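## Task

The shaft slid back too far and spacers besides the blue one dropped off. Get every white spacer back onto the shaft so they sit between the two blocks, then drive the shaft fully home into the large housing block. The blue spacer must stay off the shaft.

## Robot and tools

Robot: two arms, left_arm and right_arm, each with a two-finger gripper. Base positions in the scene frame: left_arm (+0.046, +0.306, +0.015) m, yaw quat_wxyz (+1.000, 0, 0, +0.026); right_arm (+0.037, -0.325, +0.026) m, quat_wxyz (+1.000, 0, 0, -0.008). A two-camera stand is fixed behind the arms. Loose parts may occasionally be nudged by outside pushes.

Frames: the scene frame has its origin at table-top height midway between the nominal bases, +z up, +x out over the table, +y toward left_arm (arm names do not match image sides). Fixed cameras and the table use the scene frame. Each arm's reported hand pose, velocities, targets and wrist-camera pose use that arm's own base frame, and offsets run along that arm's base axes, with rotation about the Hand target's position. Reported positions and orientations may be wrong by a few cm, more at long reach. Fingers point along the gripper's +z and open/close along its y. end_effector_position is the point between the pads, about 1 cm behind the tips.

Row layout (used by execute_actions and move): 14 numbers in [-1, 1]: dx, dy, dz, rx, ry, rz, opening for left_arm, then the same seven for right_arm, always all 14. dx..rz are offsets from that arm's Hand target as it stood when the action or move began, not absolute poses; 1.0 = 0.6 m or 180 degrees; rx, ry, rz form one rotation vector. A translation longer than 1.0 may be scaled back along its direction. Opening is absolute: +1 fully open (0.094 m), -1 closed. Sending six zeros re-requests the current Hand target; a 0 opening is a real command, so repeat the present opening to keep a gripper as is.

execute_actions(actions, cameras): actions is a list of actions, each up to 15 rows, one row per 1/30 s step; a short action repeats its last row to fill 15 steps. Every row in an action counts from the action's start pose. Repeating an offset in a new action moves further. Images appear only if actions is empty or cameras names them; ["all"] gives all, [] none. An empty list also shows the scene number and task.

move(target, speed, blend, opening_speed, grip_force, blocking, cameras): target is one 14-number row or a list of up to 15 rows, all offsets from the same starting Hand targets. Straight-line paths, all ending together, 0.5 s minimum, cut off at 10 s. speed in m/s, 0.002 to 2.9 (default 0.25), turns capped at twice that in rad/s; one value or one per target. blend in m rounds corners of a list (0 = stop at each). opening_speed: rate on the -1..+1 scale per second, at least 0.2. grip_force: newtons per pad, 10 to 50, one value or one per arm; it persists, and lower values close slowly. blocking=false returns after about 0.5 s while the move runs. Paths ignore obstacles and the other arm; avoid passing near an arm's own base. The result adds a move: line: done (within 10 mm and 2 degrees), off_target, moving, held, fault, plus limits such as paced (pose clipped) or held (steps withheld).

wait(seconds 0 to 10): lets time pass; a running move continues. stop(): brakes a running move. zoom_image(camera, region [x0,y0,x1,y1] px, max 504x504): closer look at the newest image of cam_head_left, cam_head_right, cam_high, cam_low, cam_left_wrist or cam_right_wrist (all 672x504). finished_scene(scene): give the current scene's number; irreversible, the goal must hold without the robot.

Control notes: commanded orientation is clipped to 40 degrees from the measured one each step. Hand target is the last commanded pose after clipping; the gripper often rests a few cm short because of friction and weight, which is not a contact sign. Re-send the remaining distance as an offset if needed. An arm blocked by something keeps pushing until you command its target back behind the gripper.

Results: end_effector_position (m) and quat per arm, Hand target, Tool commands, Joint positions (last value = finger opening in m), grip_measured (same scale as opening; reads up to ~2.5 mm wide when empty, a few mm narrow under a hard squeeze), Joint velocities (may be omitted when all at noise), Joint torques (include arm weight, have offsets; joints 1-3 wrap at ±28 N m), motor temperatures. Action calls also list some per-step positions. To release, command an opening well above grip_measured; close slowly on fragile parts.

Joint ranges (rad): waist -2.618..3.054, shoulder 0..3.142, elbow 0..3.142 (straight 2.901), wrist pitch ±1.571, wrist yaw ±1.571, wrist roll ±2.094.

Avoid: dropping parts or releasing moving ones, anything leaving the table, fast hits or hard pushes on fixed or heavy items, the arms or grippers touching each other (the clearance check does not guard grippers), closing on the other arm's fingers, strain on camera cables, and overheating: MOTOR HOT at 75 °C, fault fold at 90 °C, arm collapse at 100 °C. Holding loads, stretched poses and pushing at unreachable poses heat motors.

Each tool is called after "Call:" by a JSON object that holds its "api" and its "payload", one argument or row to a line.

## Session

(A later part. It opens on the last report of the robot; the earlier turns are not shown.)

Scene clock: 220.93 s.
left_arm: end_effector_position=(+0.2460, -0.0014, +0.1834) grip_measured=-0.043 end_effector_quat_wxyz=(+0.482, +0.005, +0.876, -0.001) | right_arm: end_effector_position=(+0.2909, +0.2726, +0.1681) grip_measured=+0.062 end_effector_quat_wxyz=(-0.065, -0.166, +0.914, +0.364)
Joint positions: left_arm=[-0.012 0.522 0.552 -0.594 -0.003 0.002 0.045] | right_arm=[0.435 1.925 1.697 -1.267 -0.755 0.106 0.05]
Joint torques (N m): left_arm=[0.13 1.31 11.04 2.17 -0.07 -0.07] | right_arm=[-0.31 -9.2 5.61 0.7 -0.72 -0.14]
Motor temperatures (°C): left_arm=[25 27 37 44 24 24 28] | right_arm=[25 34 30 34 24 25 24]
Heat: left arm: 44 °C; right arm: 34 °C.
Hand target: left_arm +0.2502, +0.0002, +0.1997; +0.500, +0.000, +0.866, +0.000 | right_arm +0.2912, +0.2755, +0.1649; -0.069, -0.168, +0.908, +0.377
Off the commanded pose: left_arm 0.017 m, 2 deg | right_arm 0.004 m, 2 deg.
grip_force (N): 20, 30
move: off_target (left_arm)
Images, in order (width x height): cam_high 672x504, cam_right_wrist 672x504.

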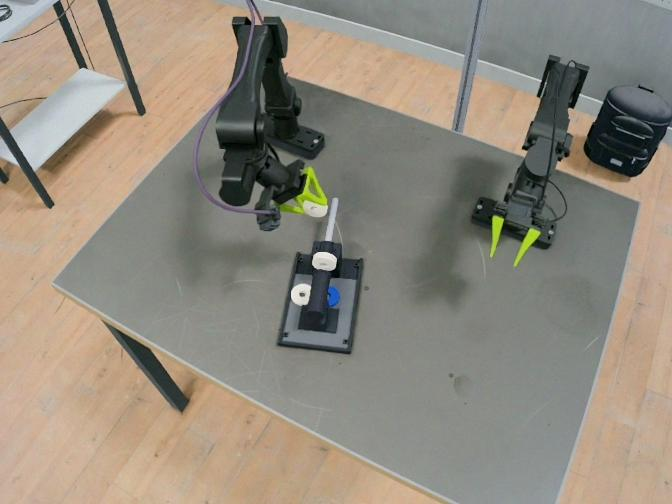

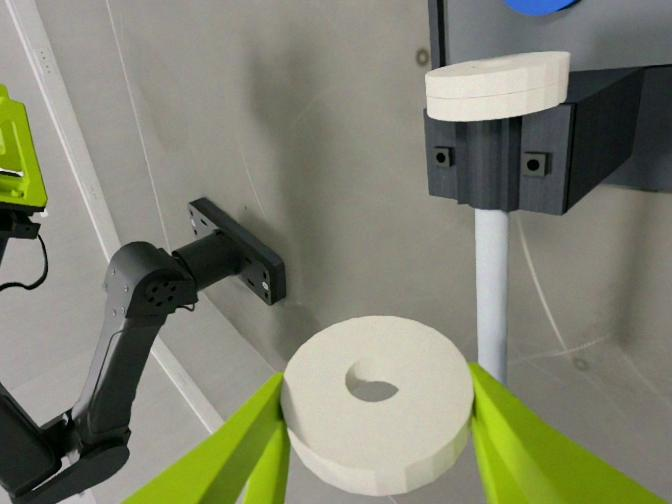

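Call:
{"api": "move", "payload": {
  "target": [0,0,0,0,0,0,-0.04,0.1283,0.0490,0.0,0,0,0,-0.06],
  "speed": 0.1,
  "cameras": ["cam_right_wrist", "cam_high", "cam_left_wrist"]
}}

Scene clock: 230.77 s.
left_arm: end_effector_position=(+0.2460, -0.0014, +0.1834) grip_measured=-0.043 end_effector_quat_wxyz=(+0.482, +0.005, +0.876, -0.001) | right_arm: end_effector_position=(+0.3632, +0.3026, +0.1644) grip_measured=+0.062 end_effector_quat_wxyz=(-0.068, -0.166, +0.913, +0.365)
Joint positions: left_arm=[-0.012 0.522 0.552 -0.594 -0.003 0.002 0.045] | right_arm=[0.427 2.306 2.268 -1.474 -0.76 0.091 0.05]
Joint torques (N m): left_arm=[0.13 1.32 11.03 2.16 -0.07 -0.07] | right_arm=[-0.58 -11.19 9.09 0.43 -0.68 -0.15]
Heat: left arm: 44 °C; right arm: 34 °C.
Hand target: left_arm +0.2502, +0.0002, +0.1997; +0.500, +0.000, +0.866, +0.000 | right_arm +0.3682, +0.3050, +0.1651; -0.069, -0.168, +0.908, +0.377
Off the commanded pose: left_arm 0.017 m, 2 deg | right_arm 0.006 m, 1 deg.
grip_force (N): 20, 30
move: off_target (left_arm)
Images, in order (width x height): cam_high 672x504, cam_left_wrist 672x504, cam_right_wrist 672x504.

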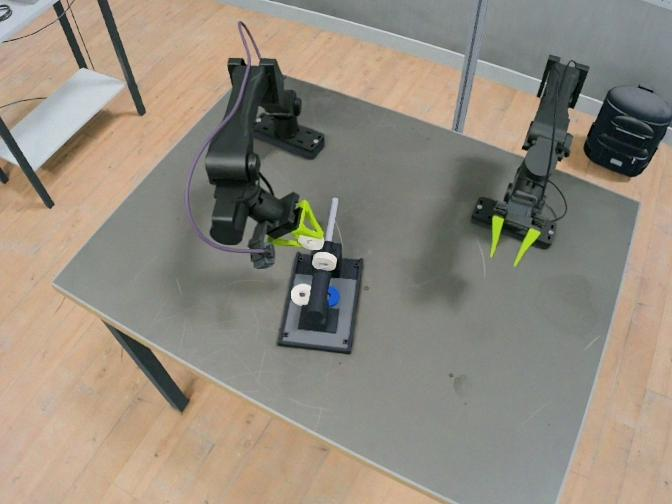

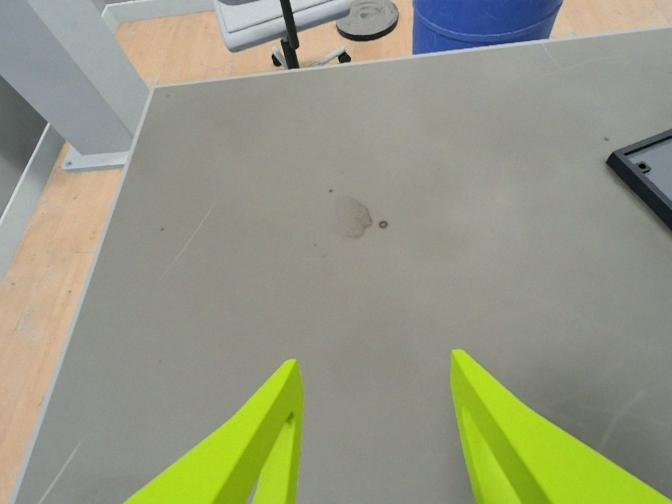

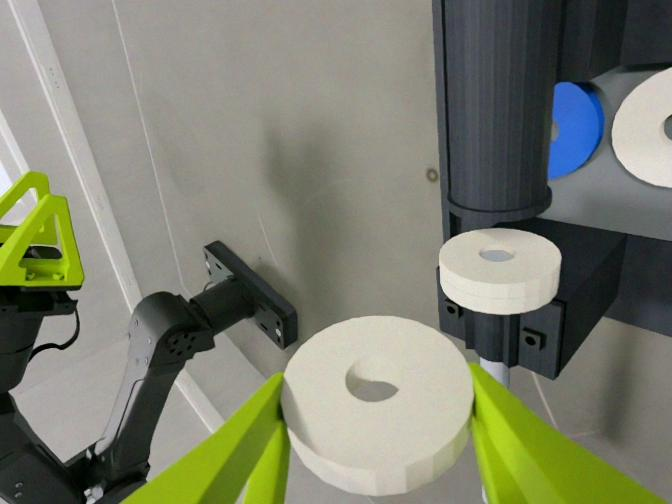

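Call:
{"api": "zoom_image", "payload": {
  "camera": "cam_right_wrist",
  "region": [400, 150, 640, 400]
}}

Scaled by 2.016 from the camera's 672x504 image, which has a finer 960x720 frame.

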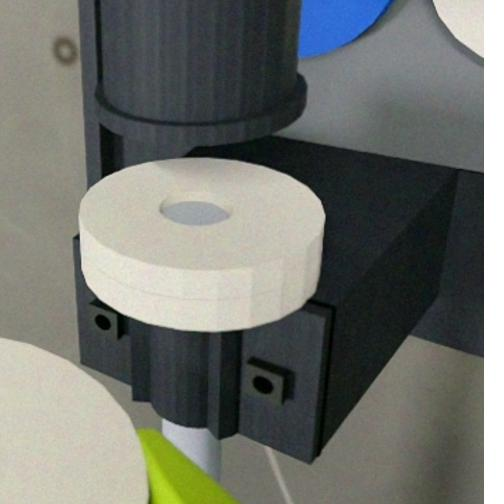

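Call:
{"api": "zoom_image", "payload": {
  "camera": "cam_right_wrist",
  "region": [250, 290, 510, 504]
}}

Scaled by 1.938 from the camera's 672x504 image, which has a finer 960x720 frame.

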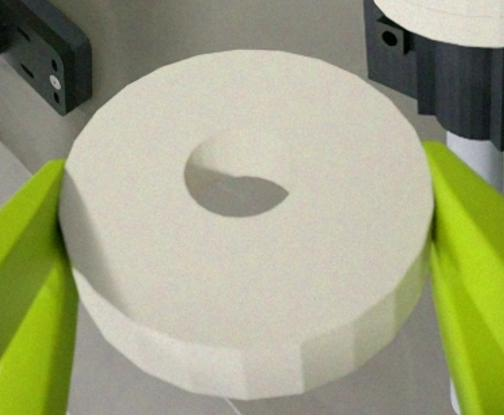

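Call:
{"api": "move", "payload": {
  "target": [0,0,0,0,0,0,-0.04,0.037,-0.0537,-0.0602,0.0049,-0.0129,0.0144,-0.06],
  "speed": 0.1,
  "cameras": ["cam_right_wrist"]
}}

Scene clock: 239.53 s.
left_arm: end_effector_position=(+0.2460, -0.0014, +0.1834) grip_measured=-0.043 end_effector_quat_wxyz=(+0.482, +0.005, +0.876, -0.001) | right_arm: end_effector_position=(+0.3906, +0.2698, +0.1356) grip_measured=+0.062 end_effector_quat_wxyz=(-0.049, -0.196, +0.908, +0.368)
Joint positions: left_arm=[-0.012 0.522 0.552 -0.594 -0.003 0.002 0.045] | right_arm=[0.337 2.372 2.268 -1.475 -0.76 -0.092 0.05]
Joint torques (N m): left_arm=[0.13 1.32 11.02 2.17 -0.07 -0.06] | right_arm=[-0.13 -12.01 6.24 0.4 -0.67 -0.14]
Heat: left arm: 44 °C; right arm: 33 °C.
Hand target: left_arm +0.2502, +0.0002, +0.1997; +0.500, +0.000, +0.866, +0.000 | right_arm +0.3904, +0.2728, +0.1290; -0.058, -0.197, +0.902, +0.379
Off the commanded pose: left_arm 0.017 m, 2 deg | right_arm 0.007 m, 2 deg.
grip_force (N): 20, 30
move: off_target (left_arm)
Images, in order (width x height): cam_right_wrist 672x504.

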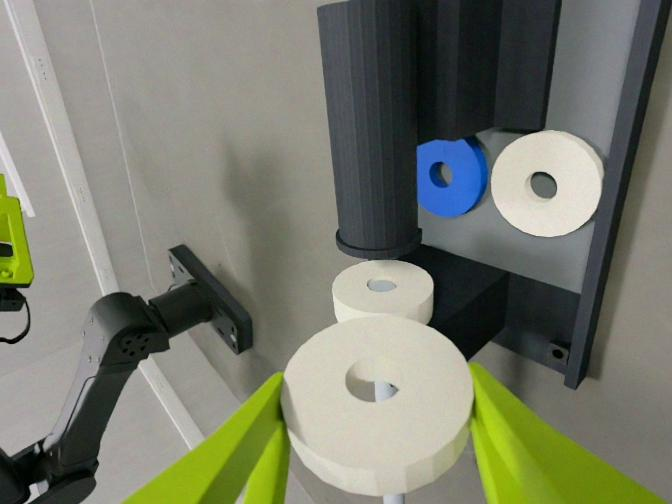

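Call:
{"api": "zoom_image", "payload": {
  "camera": "cam_right_wrist",
  "region": [270, 170, 510, 410]
}}

Scaled by 2.100 from the camera's 672x504 image, which has a finer 960x720 frame.

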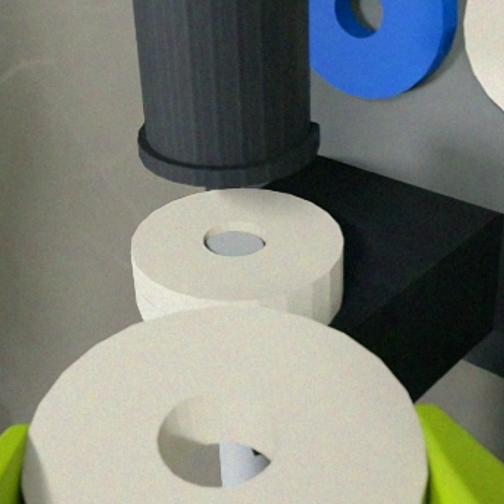

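Call:
{"api": "zoom_image", "payload": {
  "camera": "cam_right_wrist",
  "region": [290, 0, 470, 135]
}}

Call:
{"api": "zoom_image", "payload": {
  "camera": "cam_right_wrist",
  "region": [290, 130, 470, 265]
}}

Scaled by 2.800 from the camera's 672x504 image, which has a finer 960x720 frame.

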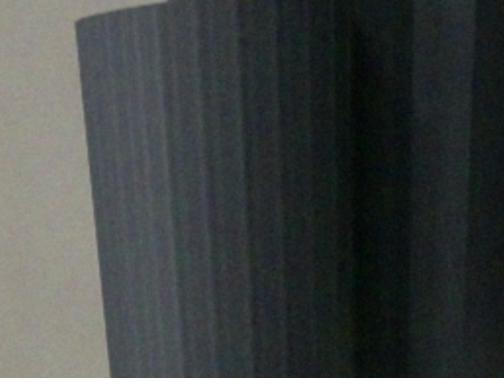

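Scaled by 2.800 from the camera's 672x504 image, which has a finer 960x720 frame.

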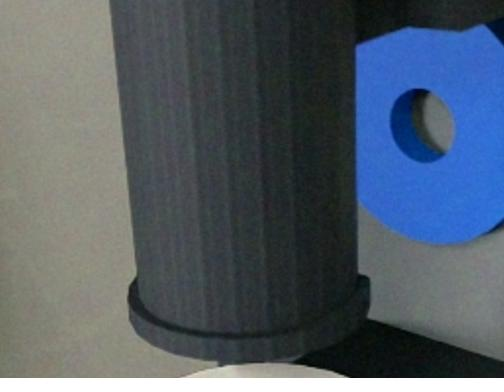

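Call:
{"api": "move", "payload": {
  "target": [0,0,0,0,0,0,-0.04,-0.022,0.0338,-0.0545,-0.00175,0.00487,-0.00544,-0.06],
  "speed": 0.08,
  "cameras": ["cam_right_wrist"]
}}

Scene clock: 246.03 s.
left_arm: end_effector_position=(+0.2460, -0.0014, +0.1834) grip_measured=-0.043 end_effector_quat_wxyz=(+0.482, +0.005, +0.876, -0.001) | right_arm: end_effector_position=(+0.3770, +0.2878, +0.0832) grip_measured=+0.062 end_effector_quat_wxyz=(-0.077, -0.179, +0.911, +0.363)
Joint positions: left_arm=[-0.012 0.522 0.552 -0.594 -0.003 0.002 0.045] | right_arm=[0.385 2.372 2.06 -1.276 -0.761 -0.01 0.05]
Joint torques (N m): left_arm=[0.13 1.31 11.03 2.17 -0.07 -0.06] | right_arm=[0.17 -16.95 5.34 0.57 -0.68 -0.04]
Heat: left arm: 44 °C; right arm: 34 °C.
Hand target: left_arm +0.2502, +0.0002, +0.1997; +0.500, +0.000, +0.866, +0.000 | right_arm +0.3771, +0.2930, +0.0962; -0.062, -0.186, +0.905, +0.378
Off the commanded pose: left_arm 0.017 m, 2 deg | right_arm 0.014 m, 3 deg.
grip_force (N): 20, 30
move: off_target (left_arm, right_arm)
Images, in order (width x height): cam_right_wrist 672x504.

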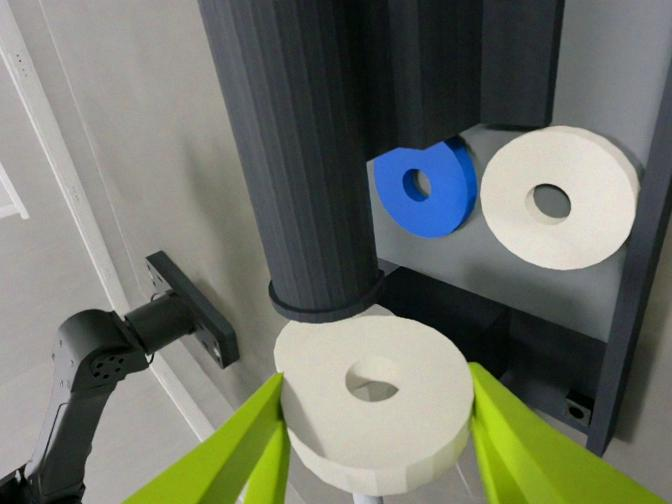

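Call:
{"api": "zoom_image", "payload": {
  "camera": "cam_right_wrist",
  "region": [220, 200, 480, 420]
}}

Scaled by 1.938 from the camera's 672x504 image, which has a finer 960x720 frame.

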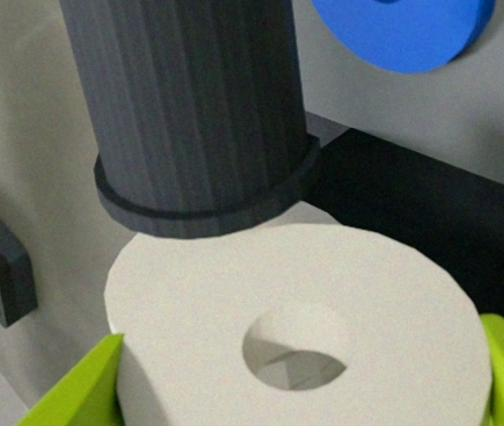

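Call:
{"api": "move", "payload": {
  "target": [0,0,0,0,0,0,-0.04,-0.0065,0.0117,0.0122,0,0,0,-0.06],
  "speed": 0.05,
  "cameras": ["cam_right_wrist"]
}}

Scene clock: 249.10 s.
left_arm: end_effector_position=(+0.2460, -0.0014, +0.1834) grip_measured=-0.043 end_effector_quat_wxyz=(+0.482, +0.005, +0.876, -0.001) | right_arm: end_effector_position=(+0.3732, +0.2929, +0.0832) grip_measured=+0.062 end_effector_quat_wxyz=(-0.084, -0.174, +0.912, +0.362)
Joint positions: left_arm=[-0.012 0.522 0.552 -0.594 -0.003 0.002 0.045] | right_arm=[0.398 2.372 2.06 -1.275 -0.761 0.014 0.05]
Joint torques (N m): left_arm=[0.12 1.31 11.04 2.17 -0.07 -0.07] | right_arm=[0.46 -18.3 5.74 0.57 -0.68 -0.03]
Heat: left arm: 45 °C; right arm: 35 °C.
Hand target: left_arm +0.2502, +0.0002, +0.1997; +0.500, +0.000, +0.866, +0.000 | right_arm +0.3733, +0.2999, +0.1035; -0.062, -0.186, +0.905, +0.378
Off the commanded pose: left_arm 0.017 m, 2 deg | right_arm 0.022 m, 3 deg.
grip_force (N): 20, 30
move: off_target (left_arm, right_arm)
Images, in order (width x height): cam_right_wrist 672x504.

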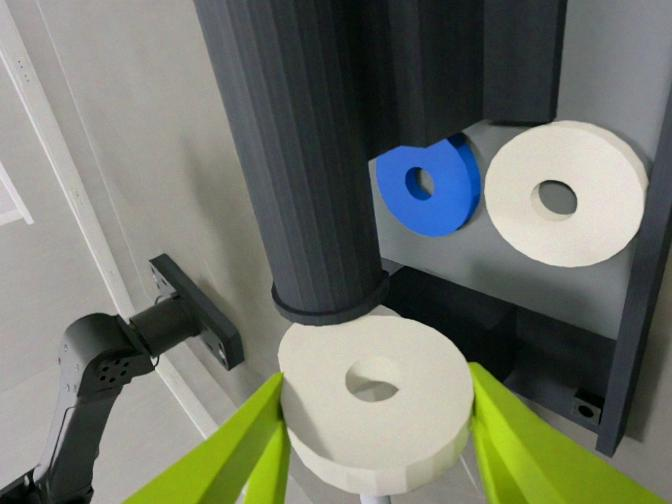

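Call:
{"api": "move", "payload": {
  "target": [0,0,0,0,0,0,-0.04,0,0,0.012,0,0,0,-0.06],
  "speed": 0.05,
  "cameras": []
}}

Scene clock: 250.10 s.
left_arm: end_effector_position=(+0.2460, -0.0014, +0.1834) grip_measured=-0.043 end_effector_quat_wxyz=(+0.482, +0.005, +0.876, -0.001) | right_arm: end_effector_position=(+0.3732, +0.2929, +0.0832) grip_measured=+0.062 end_effector_quat_wxyz=(-0.084, -0.173, +0.912, +0.362)
Joint positions: left_arm=[-0.012 0.522 0.552 -0.594 -0.003 0.002 0.045] | right_arm=[0.398 2.372 2.06 -1.275 -0.761 0.015 0.05]
Joint torques (N m): left_arm=[0.13 1.31 11.03 2.17 -0.07 -0.07] | right_arm=[0.49 -18.62 7.41 0.32 -0.67 -0.04]
Heat: left arm: 45 °C; right arm: 36 °C.
Hand target: left_arm +0.2502, +0.0002, +0.1997; +0.500, +0.000, +0.866, +0.000 | right_arm +0.3733, +0.2999, +0.1107; -0.062, -0.186, +0.905, +0.378
Off the commanded pose: left_arm 0.017 m, 2 deg | right_arm 0.028 m, 4 deg.
grip_force (N): 20, 30
move: off_target (left_arm, right_arm)
No camera images: "cameras" was empty.

Call:
{"api": "move", "payload": {
  "target": [0,0,0,0,0,0,-0.04,0,0,0.012,0,0,0,-0.06],
  "speed": 0.05,
  "cameras": []
}}

Scene clock: 251.37 s.
left_arm: end_effector_position=(+0.2460, -0.0014, +0.1834) grip_measured=-0.043 end_effector_quat_wxyz=(+0.482, +0.005, +0.876, -0.001) | right_arm: end_effector_position=(+0.3692, +0.2912, +0.0833) grip_measured=+0.062 end_effector_quat_wxyz=(-0.094, -0.169, +0.913, +0.360)
Joint positions: left_arm=[-0.012 0.522 0.552 -0.594 -0.003 0.002 0.045] | right_arm=[0.398 2.372 2.06 -1.297 -0.761 0.016 0.05]
Joint torques (N m): left_arm=[0.12 1.29 11.04 2.17 -0.07 -0.07] | right_arm=[0.46 -18.99 9.13 0.24 -0.68 -0.03]
Heat: left arm: 45 °C; right arm: 36 °C.
Hand target: left_arm +0.2502, +0.0002, +0.1997; +0.500, +0.000, +0.866, +0.000 | right_arm +0.3733, +0.2999, +0.1179; -0.062, -0.186, +0.905, +0.378
Off the commanded pose: left_arm 0.017 m, 2 deg | right_arm 0.036 m, 5 deg.
grip_force (N): 20, 30
move: off_target (left_arm, right_arm)
No camera images: "cameras" was empty.

Call:
{"api": "move", "payload": {
  "target": [0,0,0,0,0,0,-0.04,0,0,0.009,0,0,0,-0.06],
  "speed": 0.05,
  "cameras": []
}}

Scene clock: 252.67 s.
left_arm: end_effector_position=(+0.2460, -0.0014, +0.1834) grip_measured=-0.043 end_effector_quat_wxyz=(+0.482, +0.005, +0.876, -0.001) | right_arm: end_effector_position=(+0.3703, +0.2916, +0.0898) grip_measured=+0.062 end_effector_quat_wxyz=(-0.092, -0.170, +0.913, +0.360)
Joint positions: left_arm=[-0.012 0.522 0.552 -0.594 -0.003 0.002 0.045] | right_arm=[0.398 2.372 2.086 -1.319 -0.761 0.016 0.05]
Joint torques (N m): left_arm=[0.13 1.31 11.02 2.17 -0.07 -0.07] | right_arm=[0.47 -18.89 8.99 0.25 -0.68 -0.03]
Heat: left arm: 45 °C; right arm: 37 °C.
Hand target: left_arm +0.2502, +0.0002, +0.1997; +0.500, +0.000, +0.866, +0.000 | right_arm +0.3734, +0.2999, +0.1234; -0.062, -0.186, +0.905, +0.378
Off the commanded pose: left_arm 0.017 m, 2 deg | right_arm 0.035 m, 5 deg.
grip_force (N): 20, 30
move: off_target (left_arm, right_arm)
No camera images: "cameras" was empty.

Call:
{"api": "execute_actions", "payload": {
  "actions": []
}}

Call:
{"api": "zoom_image", "payload": {
  "camera": "cam_right_wrist",
  "region": [220, 180, 480, 420]
}}

Scene clock: 253.57 s.
left_arm: end_effector_position=(+0.2460, -0.0014, +0.1834) grip_measured=-0.043 end_effector_quat_wxyz=(+0.482, +0.005, +0.876, -0.001) | right_arm: end_effector_position=(+0.3702, +0.2916, +0.0898) grip_measured=+0.062 end_effector_quat_wxyz=(-0.092, -0.170, +0.913, +0.360)
Joint positions: left_arm=[-0.012 0.522 0.552 -0.594 -0.003 0.002 0.045] | right_arm=[0.398 2.372 2.086 -1.32 -0.761 0.016 0.05]
Joint velocities: within noise
Joint torques (N m): left_arm=[0.13 1.32 11.04 2.17 -0.07 -0.07] | right_arm=[0.47 -18.88 9.01 0.26 -0.68 -0.04]
Motor temperatures (°C): left_arm=[25 27 37 45 24 24 28] | right_arm=[25 37 29 33 24 25 24]
Heat: left arm: 45 °C; right arm: 37 °C.
Hand target: left_arm +0.2502, +0.0002, +0.1997; +0.500, +0.000, +0.866, +0.000 | right_arm +0.3734, +0.2999, +0.1234; -0.062, -0.186, +0.905, +0.378
Tool commands: left_gripper/opening=-0.04 right_gripper/opening=-0.06
Off the commanded pose: left_arm 0.017 m, 2 deg | right_arm 0.035 m, 5 deg.
grip_force (N): 20, 30

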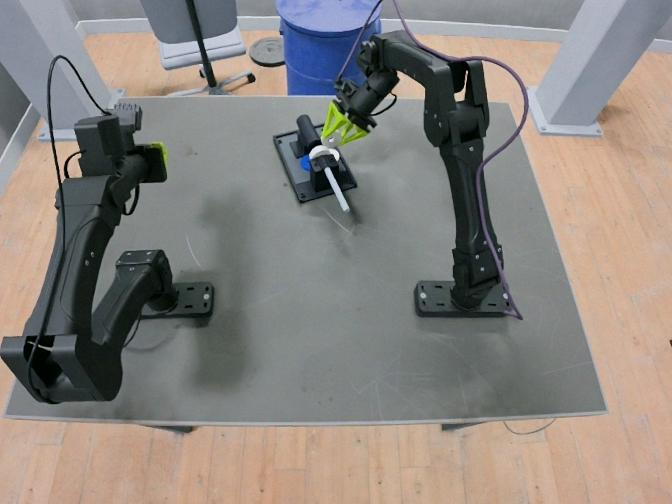

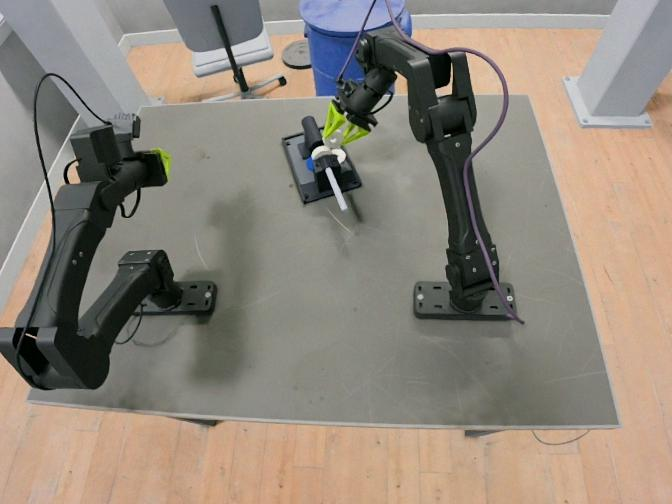

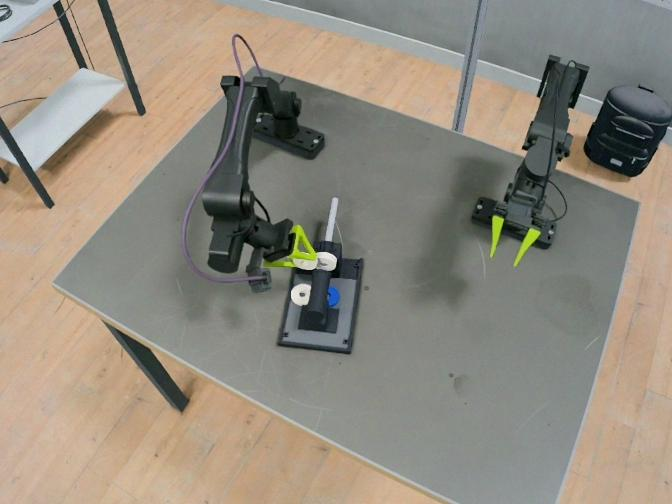

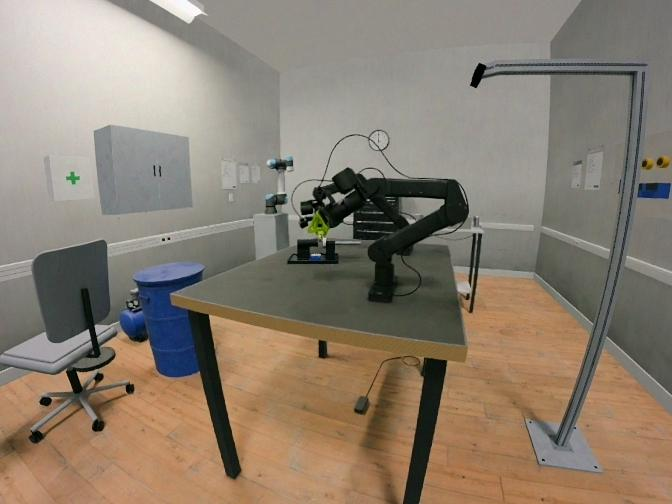

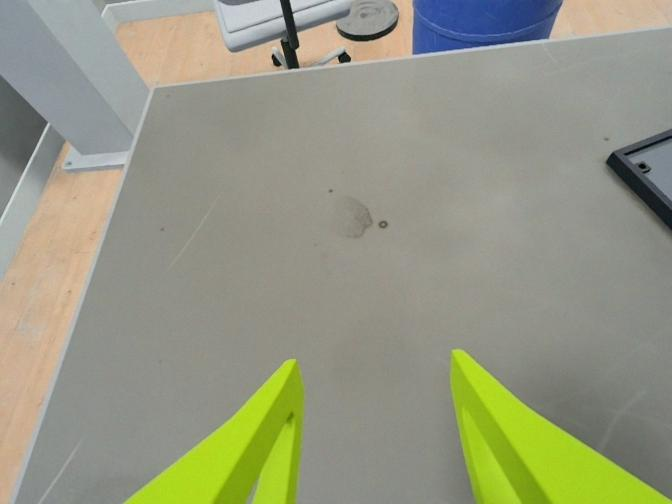

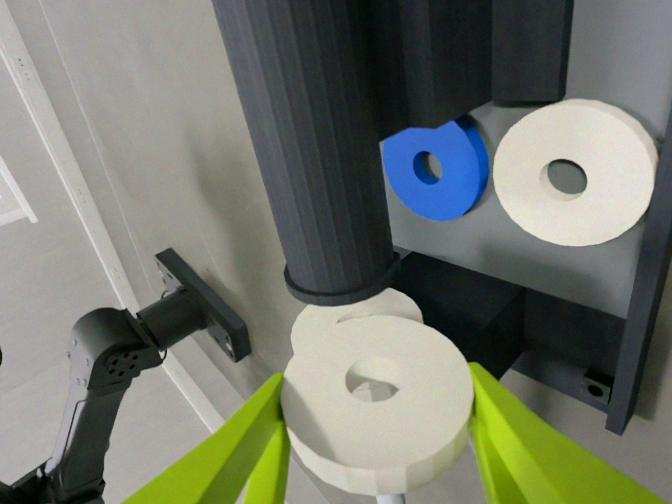

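Scaled by 1.938 from the camera's 672x504 image, which has a finer 960x720 frame.

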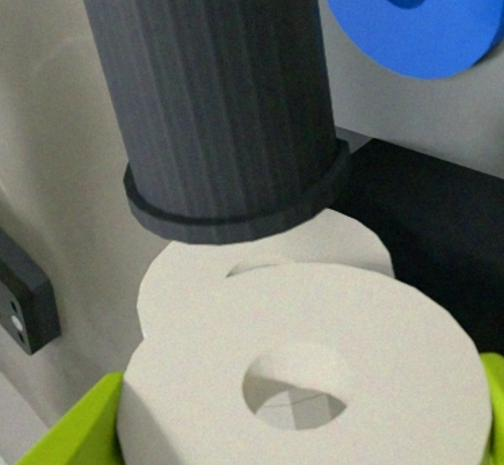

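Call:
{"api": "move", "payload": {
  "target": [0,0,0,0,0,0,-0.04,-0.0118,0.0265,-0.055,0,0,0,-0.06],
  "speed": 0.05,
  "cameras": ["cam_right_wrist"]
}}

Call:
{"api": "zoom_image", "payload": {
  "camera": "cam_right_wrist",
  "region": [220, 180, 480, 420]
}}

Scene clock: 258.43 s.
left_arm: end_effector_position=(+0.2460, -0.0014, +0.1834) grip_measured=-0.043 end_effector_quat_wxyz=(+0.482, +0.005, +0.876, -0.001) | right_arm: end_effector_position=(+0.3663, +0.3090, +0.0676) grip_measured=+0.062 end_effector_quat_wxyz=(-0.086, -0.173, +0.912, +0.361)
Joint positions: left_arm=[-0.012 0.522 0.552 -0.594 -0.003 0.002 0.045] | right_arm=[0.436 2.372 1.998 -1.18 -0.761 0.068 0.05]
Joint torques (N m): left_arm=[0.13 1.32 11.04 2.17 -0.07 -0.07] | right_arm=[0.44 -19.14 5.42 0.64 -0.65 -0.04]
Heat: left arm: 45 °C; right arm: 39 °C.
Hand target: left_arm +0.2502, +0.0002, +0.1997; +0.500, +0.000, +0.866, +0.000 | right_arm +0.3663, +0.3158, +0.0904; -0.062, -0.186, +0.905, +0.378
Off the commanded pose: left_arm 0.017 m, 2 deg | right_arm 0.024 m, 4 deg.
grip_force (N): 20, 30
move: off_target (left_arm, right_arm)
Images, in order (width x height): cam_right_wrist 672x504.

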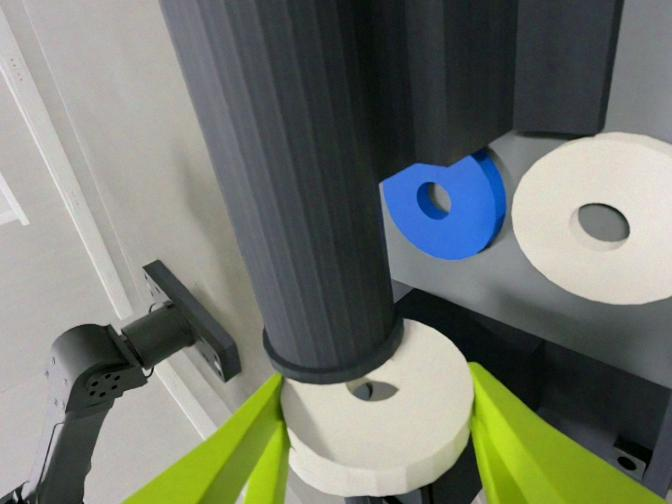

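Scaled by 1.938 from the camera's 672x504 image, which has a finer 960x720 frame.

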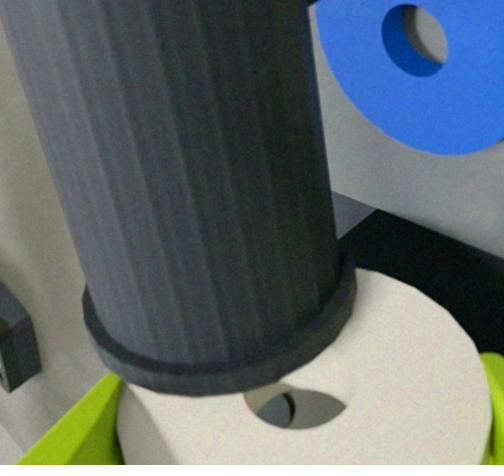

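Call:
{"api": "zoom_image", "payload": {
  "camera": "cam_right_wrist",
  "region": [150, 0, 420, 200]
}}

Call:
{"api": "zoom_image", "payload": {
  "camera": "cam_right_wrist",
  "region": [220, 180, 420, 400]
}}

Scaled by 1.867 from the camera's 672x504 image, which has a finer 960x720 frame.

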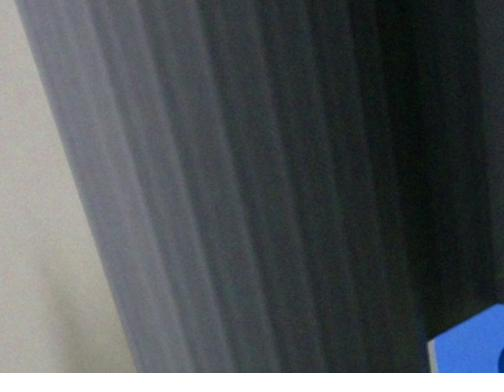

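Scaled by 2.291 from the camera's 672x504 image, which has a finer 960x720 frame.

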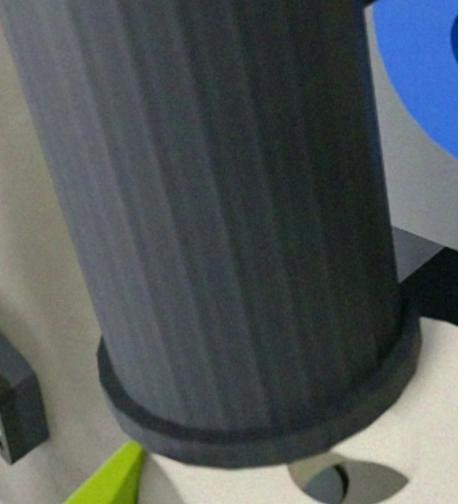

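Call:
{"api": "move", "payload": {
  "target": [0,0,0,0,0,0,-0.04,-0.01,0.0243,-0.0035,0.0028,-0.0055,0.0157,-0.06],
  "speed": 0.04,
  "cameras": ["cam_right_wrist"]
}}

Call:
{"api": "zoom_image", "payload": {
  "camera": "cam_right_wrist",
  "region": [220, 200, 500, 450]
}}

Scene clock: 268.87 s.
left_arm: end_effector_position=(+0.2460, -0.0014, +0.1834) grip_measured=-0.043 end_effector_quat_wxyz=(+0.482, +0.005, +0.876, -0.001) | right_arm: end_effector_position=(+0.3559, +0.3210, +0.0676) grip_measured=+0.062 end_effector_quat_wxyz=(-0.090, -0.193, +0.908, +0.360)
Joint positions: left_arm=[-0.012 0.522 0.552 -0.594 -0.003 0.002 0.045] | right_arm=[0.469 2.372 1.998 -1.18 -0.761 0.058 0.05]
Joint torques (N m): left_arm=[0.13 1.31 11.03 2.17 -0.06 -0.07] | right_arm=[0.46 -17.07 7.53 0.62 -0.67 -0.14]
Motor temperatures (°C): left_arm=[25 27 37 45 24 24 28] | right_arm=[25 42 29 33 24 25 25]
Heat: left arm: 45 °C; right arm: 42 °C.
Hand target: left_arm +0.2502, +0.0002, +0.1997; +0.500, +0.000, +0.866, +0.000 | right_arm +0.3603, +0.3305, +0.0883; -0.063, -0.212, +0.899, +0.379
Off the commanded pose: left_arm 0.017 m, 2 deg | right_arm 0.023 m, 4 deg.
grip_force (N): 20, 30
move: off_target (left_arm, right_arm)
Images, in order (width x height): cam_right_wrist 672x504.

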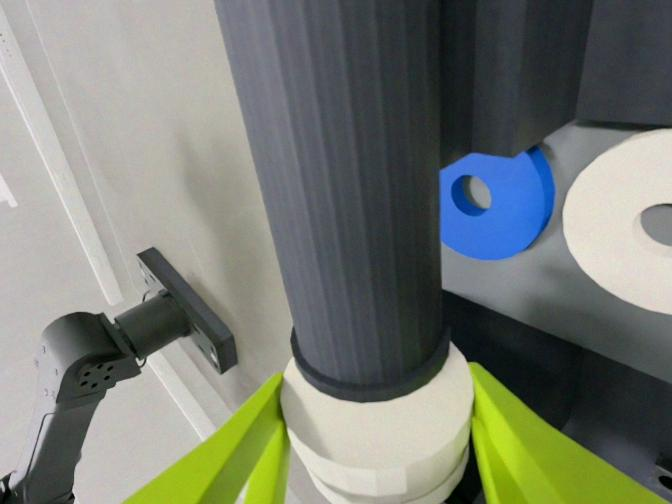

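Scaled by 1.800 from the camera's 672x504 image, which has a finer 960x720 frame.

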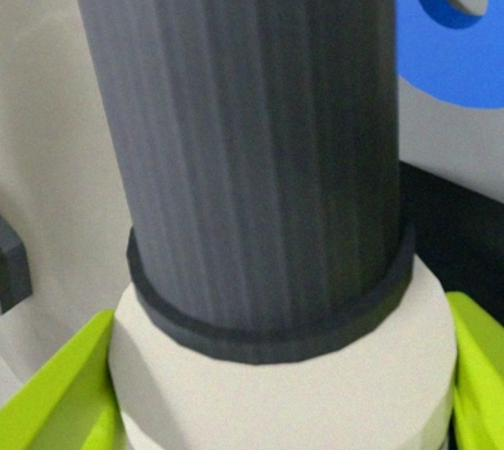

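Call:
{"api": "zoom_image", "payload": {
  "camera": "cam_right_wrist",
  "region": [260, 340, 500, 504]
}}

Call:
{"api": "zoom_image", "payload": {
  "camera": "cam_right_wrist",
  "region": [380, 360, 500, 504]
}}

Scaled by 2.100 from the camera's 672x504 image, which has a finer 960x720 frame.

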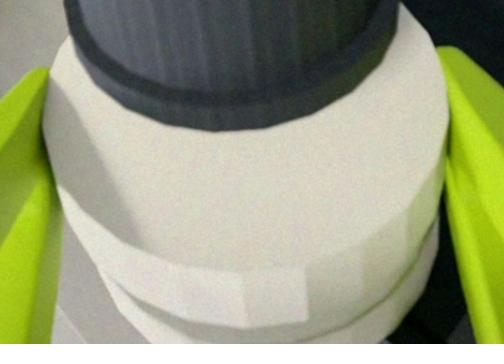

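Scaled by 3.500 from the camera's 672x504 image, which has a finer 960x720 frame.

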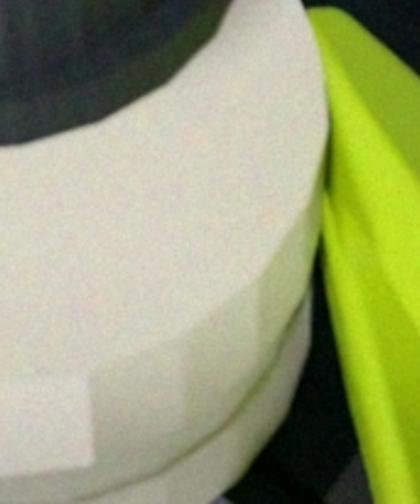

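Call:
{"api": "execute_actions", "payload": {
  "actions": [],
  "cameras": ["cam_high", "cam_head_left"]
}}

Call:
{"api": "zoom_image", "payload": {
  "camera": "cam_high",
  "region": [270, 200, 390, 330]
}}

Call:
{"api": "zoom_image", "payload": {
  "camera": "cam_head_left",
  "region": [260, 90, 400, 230]
}}

Scene clock: 273.50 s.
left_arm: end_effector_position=(+0.2460, -0.0014, +0.1834) grip_measured=-0.043 end_effector_quat_wxyz=(+0.482, +0.005, +0.876, -0.001) | right_arm: end_effector_position=(+0.3559, +0.3210, +0.0676) grip_measured=+0.062 end_effector_quat_wxyz=(-0.090, -0.193, +0.908, +0.360)
Joint positions: left_arm=[-0.012 0.522 0.552 -0.594 -0.003 0.002 0.045] | right_arm=[0.469 2.372 1.998 -1.18 -0.761 0.057 0.05]
Joint velocities: within noise
Joint torques (N m): left_arm=[0.13 1.31 11.03 2.17 -0.07 -0.07] | right_arm=[0.47 -17.06 7.53 0.63 -0.66 -0.15]
Motor temperatures (°C): left_arm=[25 27 37 45 24 24 28] | right_arm=[25 42 29 32 24 25 25]
Heat: left arm: 45 °C; right arm: 42 °C.
Hand target: left_arm +0.2502, +0.0002, +0.1997; +0.500, +0.000, +0.866, +0.000 | right_arm +0.3603, +0.3304, +0.0883; -0.063, -0.212, +0.899, +0.379
Tool commands: left_gripper/opening=-0.04 right_gripper/opening=-0.06
Off the commanded pose: left_arm 0.017 m, 2 deg | right_arm 0.023 m, 4 deg.
grip_force (N): 20, 30
Images, in order (width x height): cam_head_left 672x504, cam_high 672x504.

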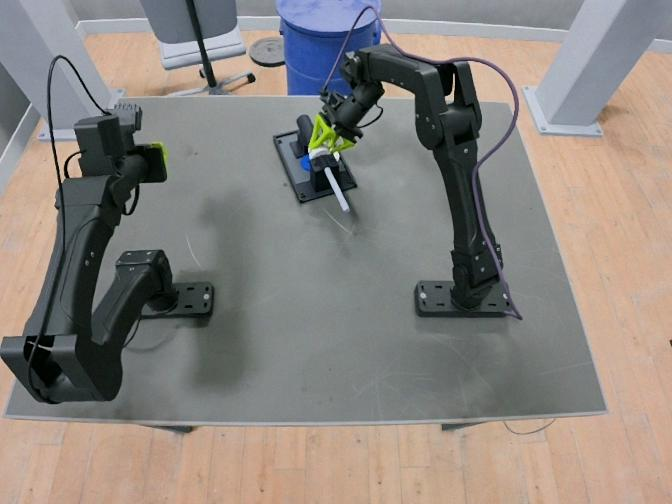

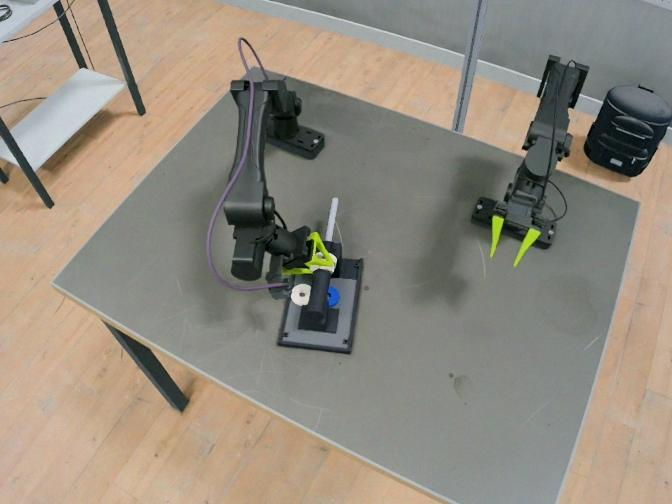

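Scaled by 3.877 from the camera's 672x504 image, which has a finer 960x720 frame.

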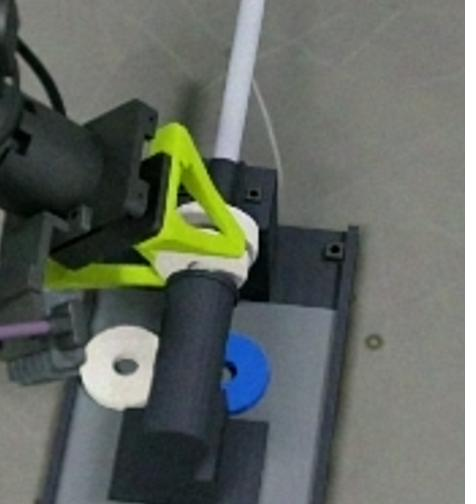

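Scaled by 3.600 from the camera's 672x504 image, which has a finer 960x720 frame.

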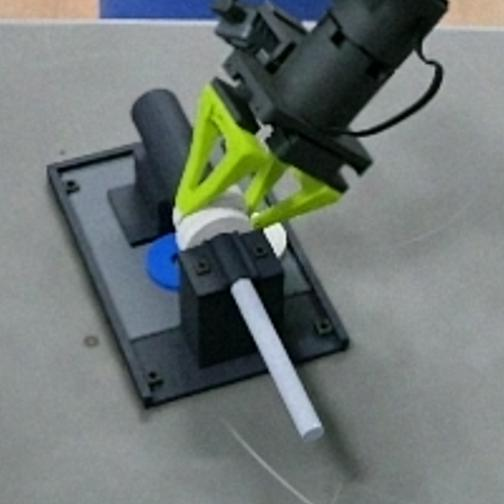

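Call:
{"api": "move", "payload": {
  "target": [
    [-0.18,-0.3,0.08,0.21,-0.123,-0.311,0.2,0,0,0,0,0,0,-0.06],
    [-0.229,-0.60,-0.04,0.419,-0.246,-0.622,0.2,0,0,0,0,0,0,-0.06]
  ],
  "speed": [0.25,0.2],
  "blend": [0.05,0],
  "cameras": ["cam_left_wrist","cam_high","cam_right_wrist","cam_head_left"]
}}

Scene clock: 287.20 s.
left_arm: end_effector_position=(+0.1122, -0.3559, +0.1686) grip_measured=+0.197 end_effector_quat_wxyz=(+0.415, +0.897, +0.135, +0.066) | right_arm: end_effector_position=(+0.3559, +0.3210, +0.0676) grip_measured=+0.062 end_effector_quat_wxyz=(-0.090, -0.193, +0.908, +0.360)
Joint positions: left_arm=[-1.271 1.233 0.845 -0.315 -0.006 1.574 0.056] | right_arm=[0.469 2.372 1.998 -1.18 -0.761 0.057 0.05]
Joint torques (N m): left_arm=[0.34 -3.92 11.1 1.76 0.1 0.01] | right_arm=[0.47 -17.07 7.53 0.63 -0.66 -0.15]
Heat: left arm: 44 °C; right arm: 44 °C.
Hand target: left_arm +0.1126, -0.3597, +0.1757; +0.418, +0.896, +0.134, +0.062 | right_arm +0.3603, +0.3304, +0.0883; -0.063, -0.212, +0.899, +0.379
Off the commanded pose: left_arm 0.008 m, 1 deg | right_arm 0.023 m, 4 deg.
grip_force (N): 20, 30
move: off_target (right_arm)
Images, in order (width x height): cam_head_left 672x504, cam_high 672x504, cam_left_wrist 672x504, cam_right_wrist 672x504.

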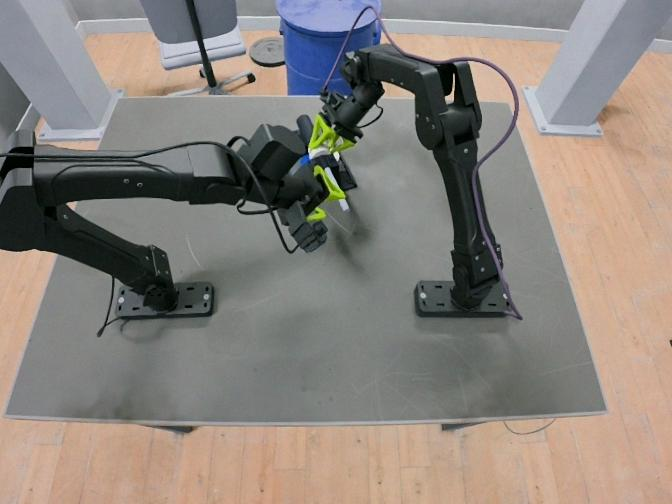

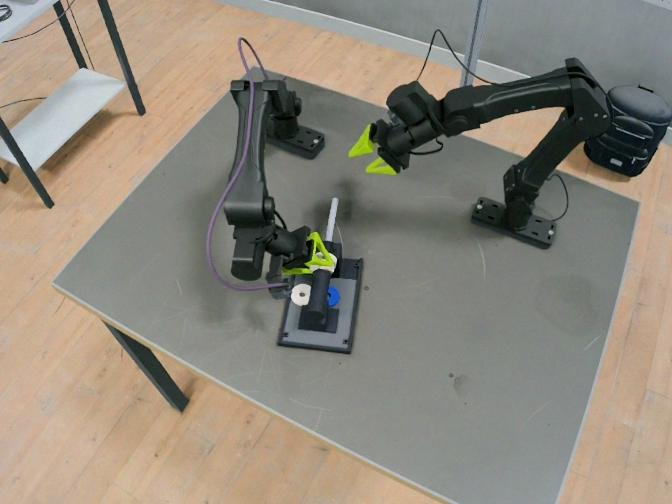

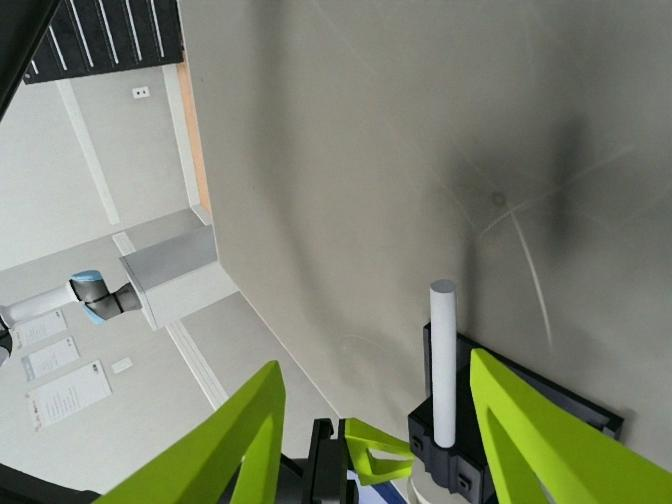

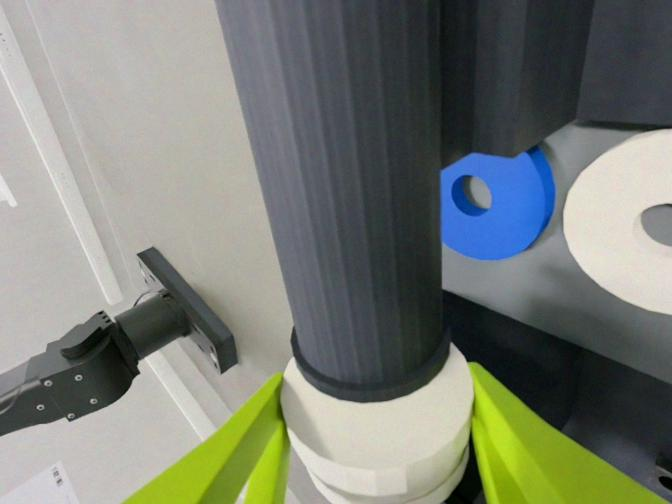

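Call:
{"api": "zoom_image", "payload": {
  "camera": "cam_left_wrist",
  "region": [330, 260, 560, 504]
}}

Scaled by 2.066 from the camera's 672x504 image, which has a finer 960x720 frame.

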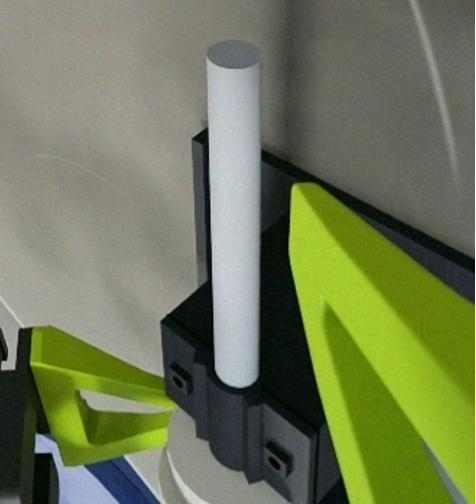

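Call:
{"api": "move", "payload": {
  "target": [0.0547,-0.0047,-0.085,0,0,0,0.0,0,0,0,0,0,0,-0.06],
  "speed": 0.12,
  "cameras": ["cam_left_wrist","cam_right_wrist"]
}}

Scene clock: 293.00 s.
left_arm: end_effector_position=(+0.1468, -0.3631, +0.1297) grip_measured=+0.003 end_effector_quat_wxyz=(+0.421, +0.895, +0.135, +0.068) | right_arm: end_effector_position=(+0.3559, +0.3210, +0.0676) grip_measured=+0.062 end_effector_quat_wxyz=(-0.090, -0.193, +0.908, +0.360)
Joint positions: left_arm=[-1.15 1.351 0.759 -0.102 0.085 1.652 0.047] | right_arm=[0.469 2.372 1.998 -1.18 -0.761 0.057 0.05]
Joint torques (N m): left_arm=[0.34 -4.93 7.1 1.98 0.13 0] | right_arm=[0.47 -17.06 7.54 0.62 -0.67 -0.15]
Heat: left arm: 43 °C; right arm: 44 °C.
Hand target: left_arm +0.1456, -0.3626, +0.1248; +0.418, +0.896, +0.134, +0.062 | right_arm +0.3603, +0.3304, +0.0883; -0.063, -0.212, +0.899, +0.379
Off the commanded pose: left_arm 0.005 m, 1 deg | right_arm 0.023 m, 4 deg.
grip_force (N): 20, 30
move: off_target (right_arm)
Images, in order (width x height): cam_left_wrist 672x504, cam_right_wrist 672x504.

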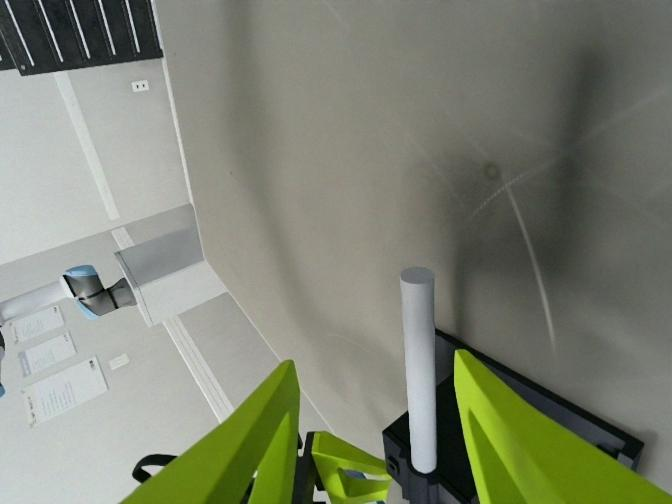

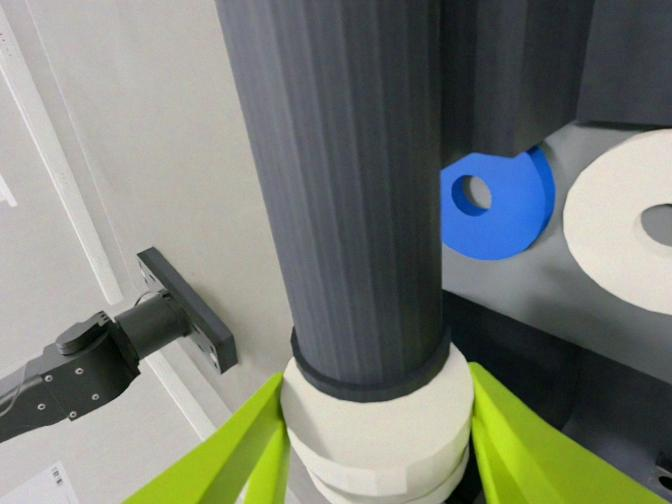

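Call:
{"api": "move", "payload": {
  "target": [0.0612,-0.029,-0.0753,0,0,0,0.0,0,0,0,0,0,0,-0.06],
  "speed": 0.1,
  "cameras": ["cam_left_wrist"]
}}

Scene clock: 295.77 s.
left_arm: end_effector_position=(+0.1835, -0.3802, +0.0841) grip_measured=+0.003 end_effector_quat_wxyz=(+0.420, +0.895, +0.135, +0.069) | right_arm: end_effector_position=(+0.3559, +0.3210, +0.0676) grip_measured=+0.062 end_effector_quat_wxyz=(-0.090, -0.193, +0.908, +0.360)
Joint positions: left_arm=[-1.058 1.573 0.753 0.118 0.154 1.713 0.047] | right_arm=[0.469 2.372 1.998 -1.18 -0.761 0.057 0.05]
Joint torques (N m): left_arm=[0.32 -6.28 6.82 1.96 0.16 0] | right_arm=[0.47 -17.05 7.53 0.63 -0.66 -0.16]
Heat: left arm: 43 °C; right arm: 44 °C.
Hand target: left_arm +0.1823, -0.3800, +0.0795; +0.418, +0.896, +0.134, +0.062 | right_arm +0.3603, +0.3304, +0.0883; -0.063, -0.212, +0.899, +0.379
Off the commanded pose: left_arm 0.005 m, 1 deg | right_arm 0.023 m, 4 deg.
grip_force (N): 20, 30
move: off_target (right_arm)
Images, in order (width x height): cam_left_wrist 672x504.

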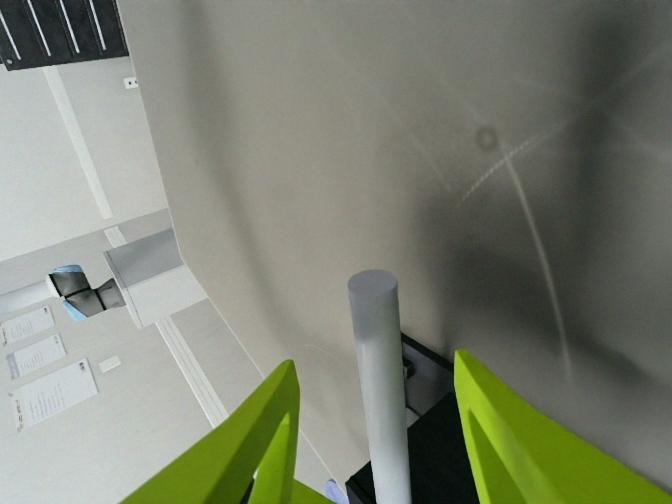

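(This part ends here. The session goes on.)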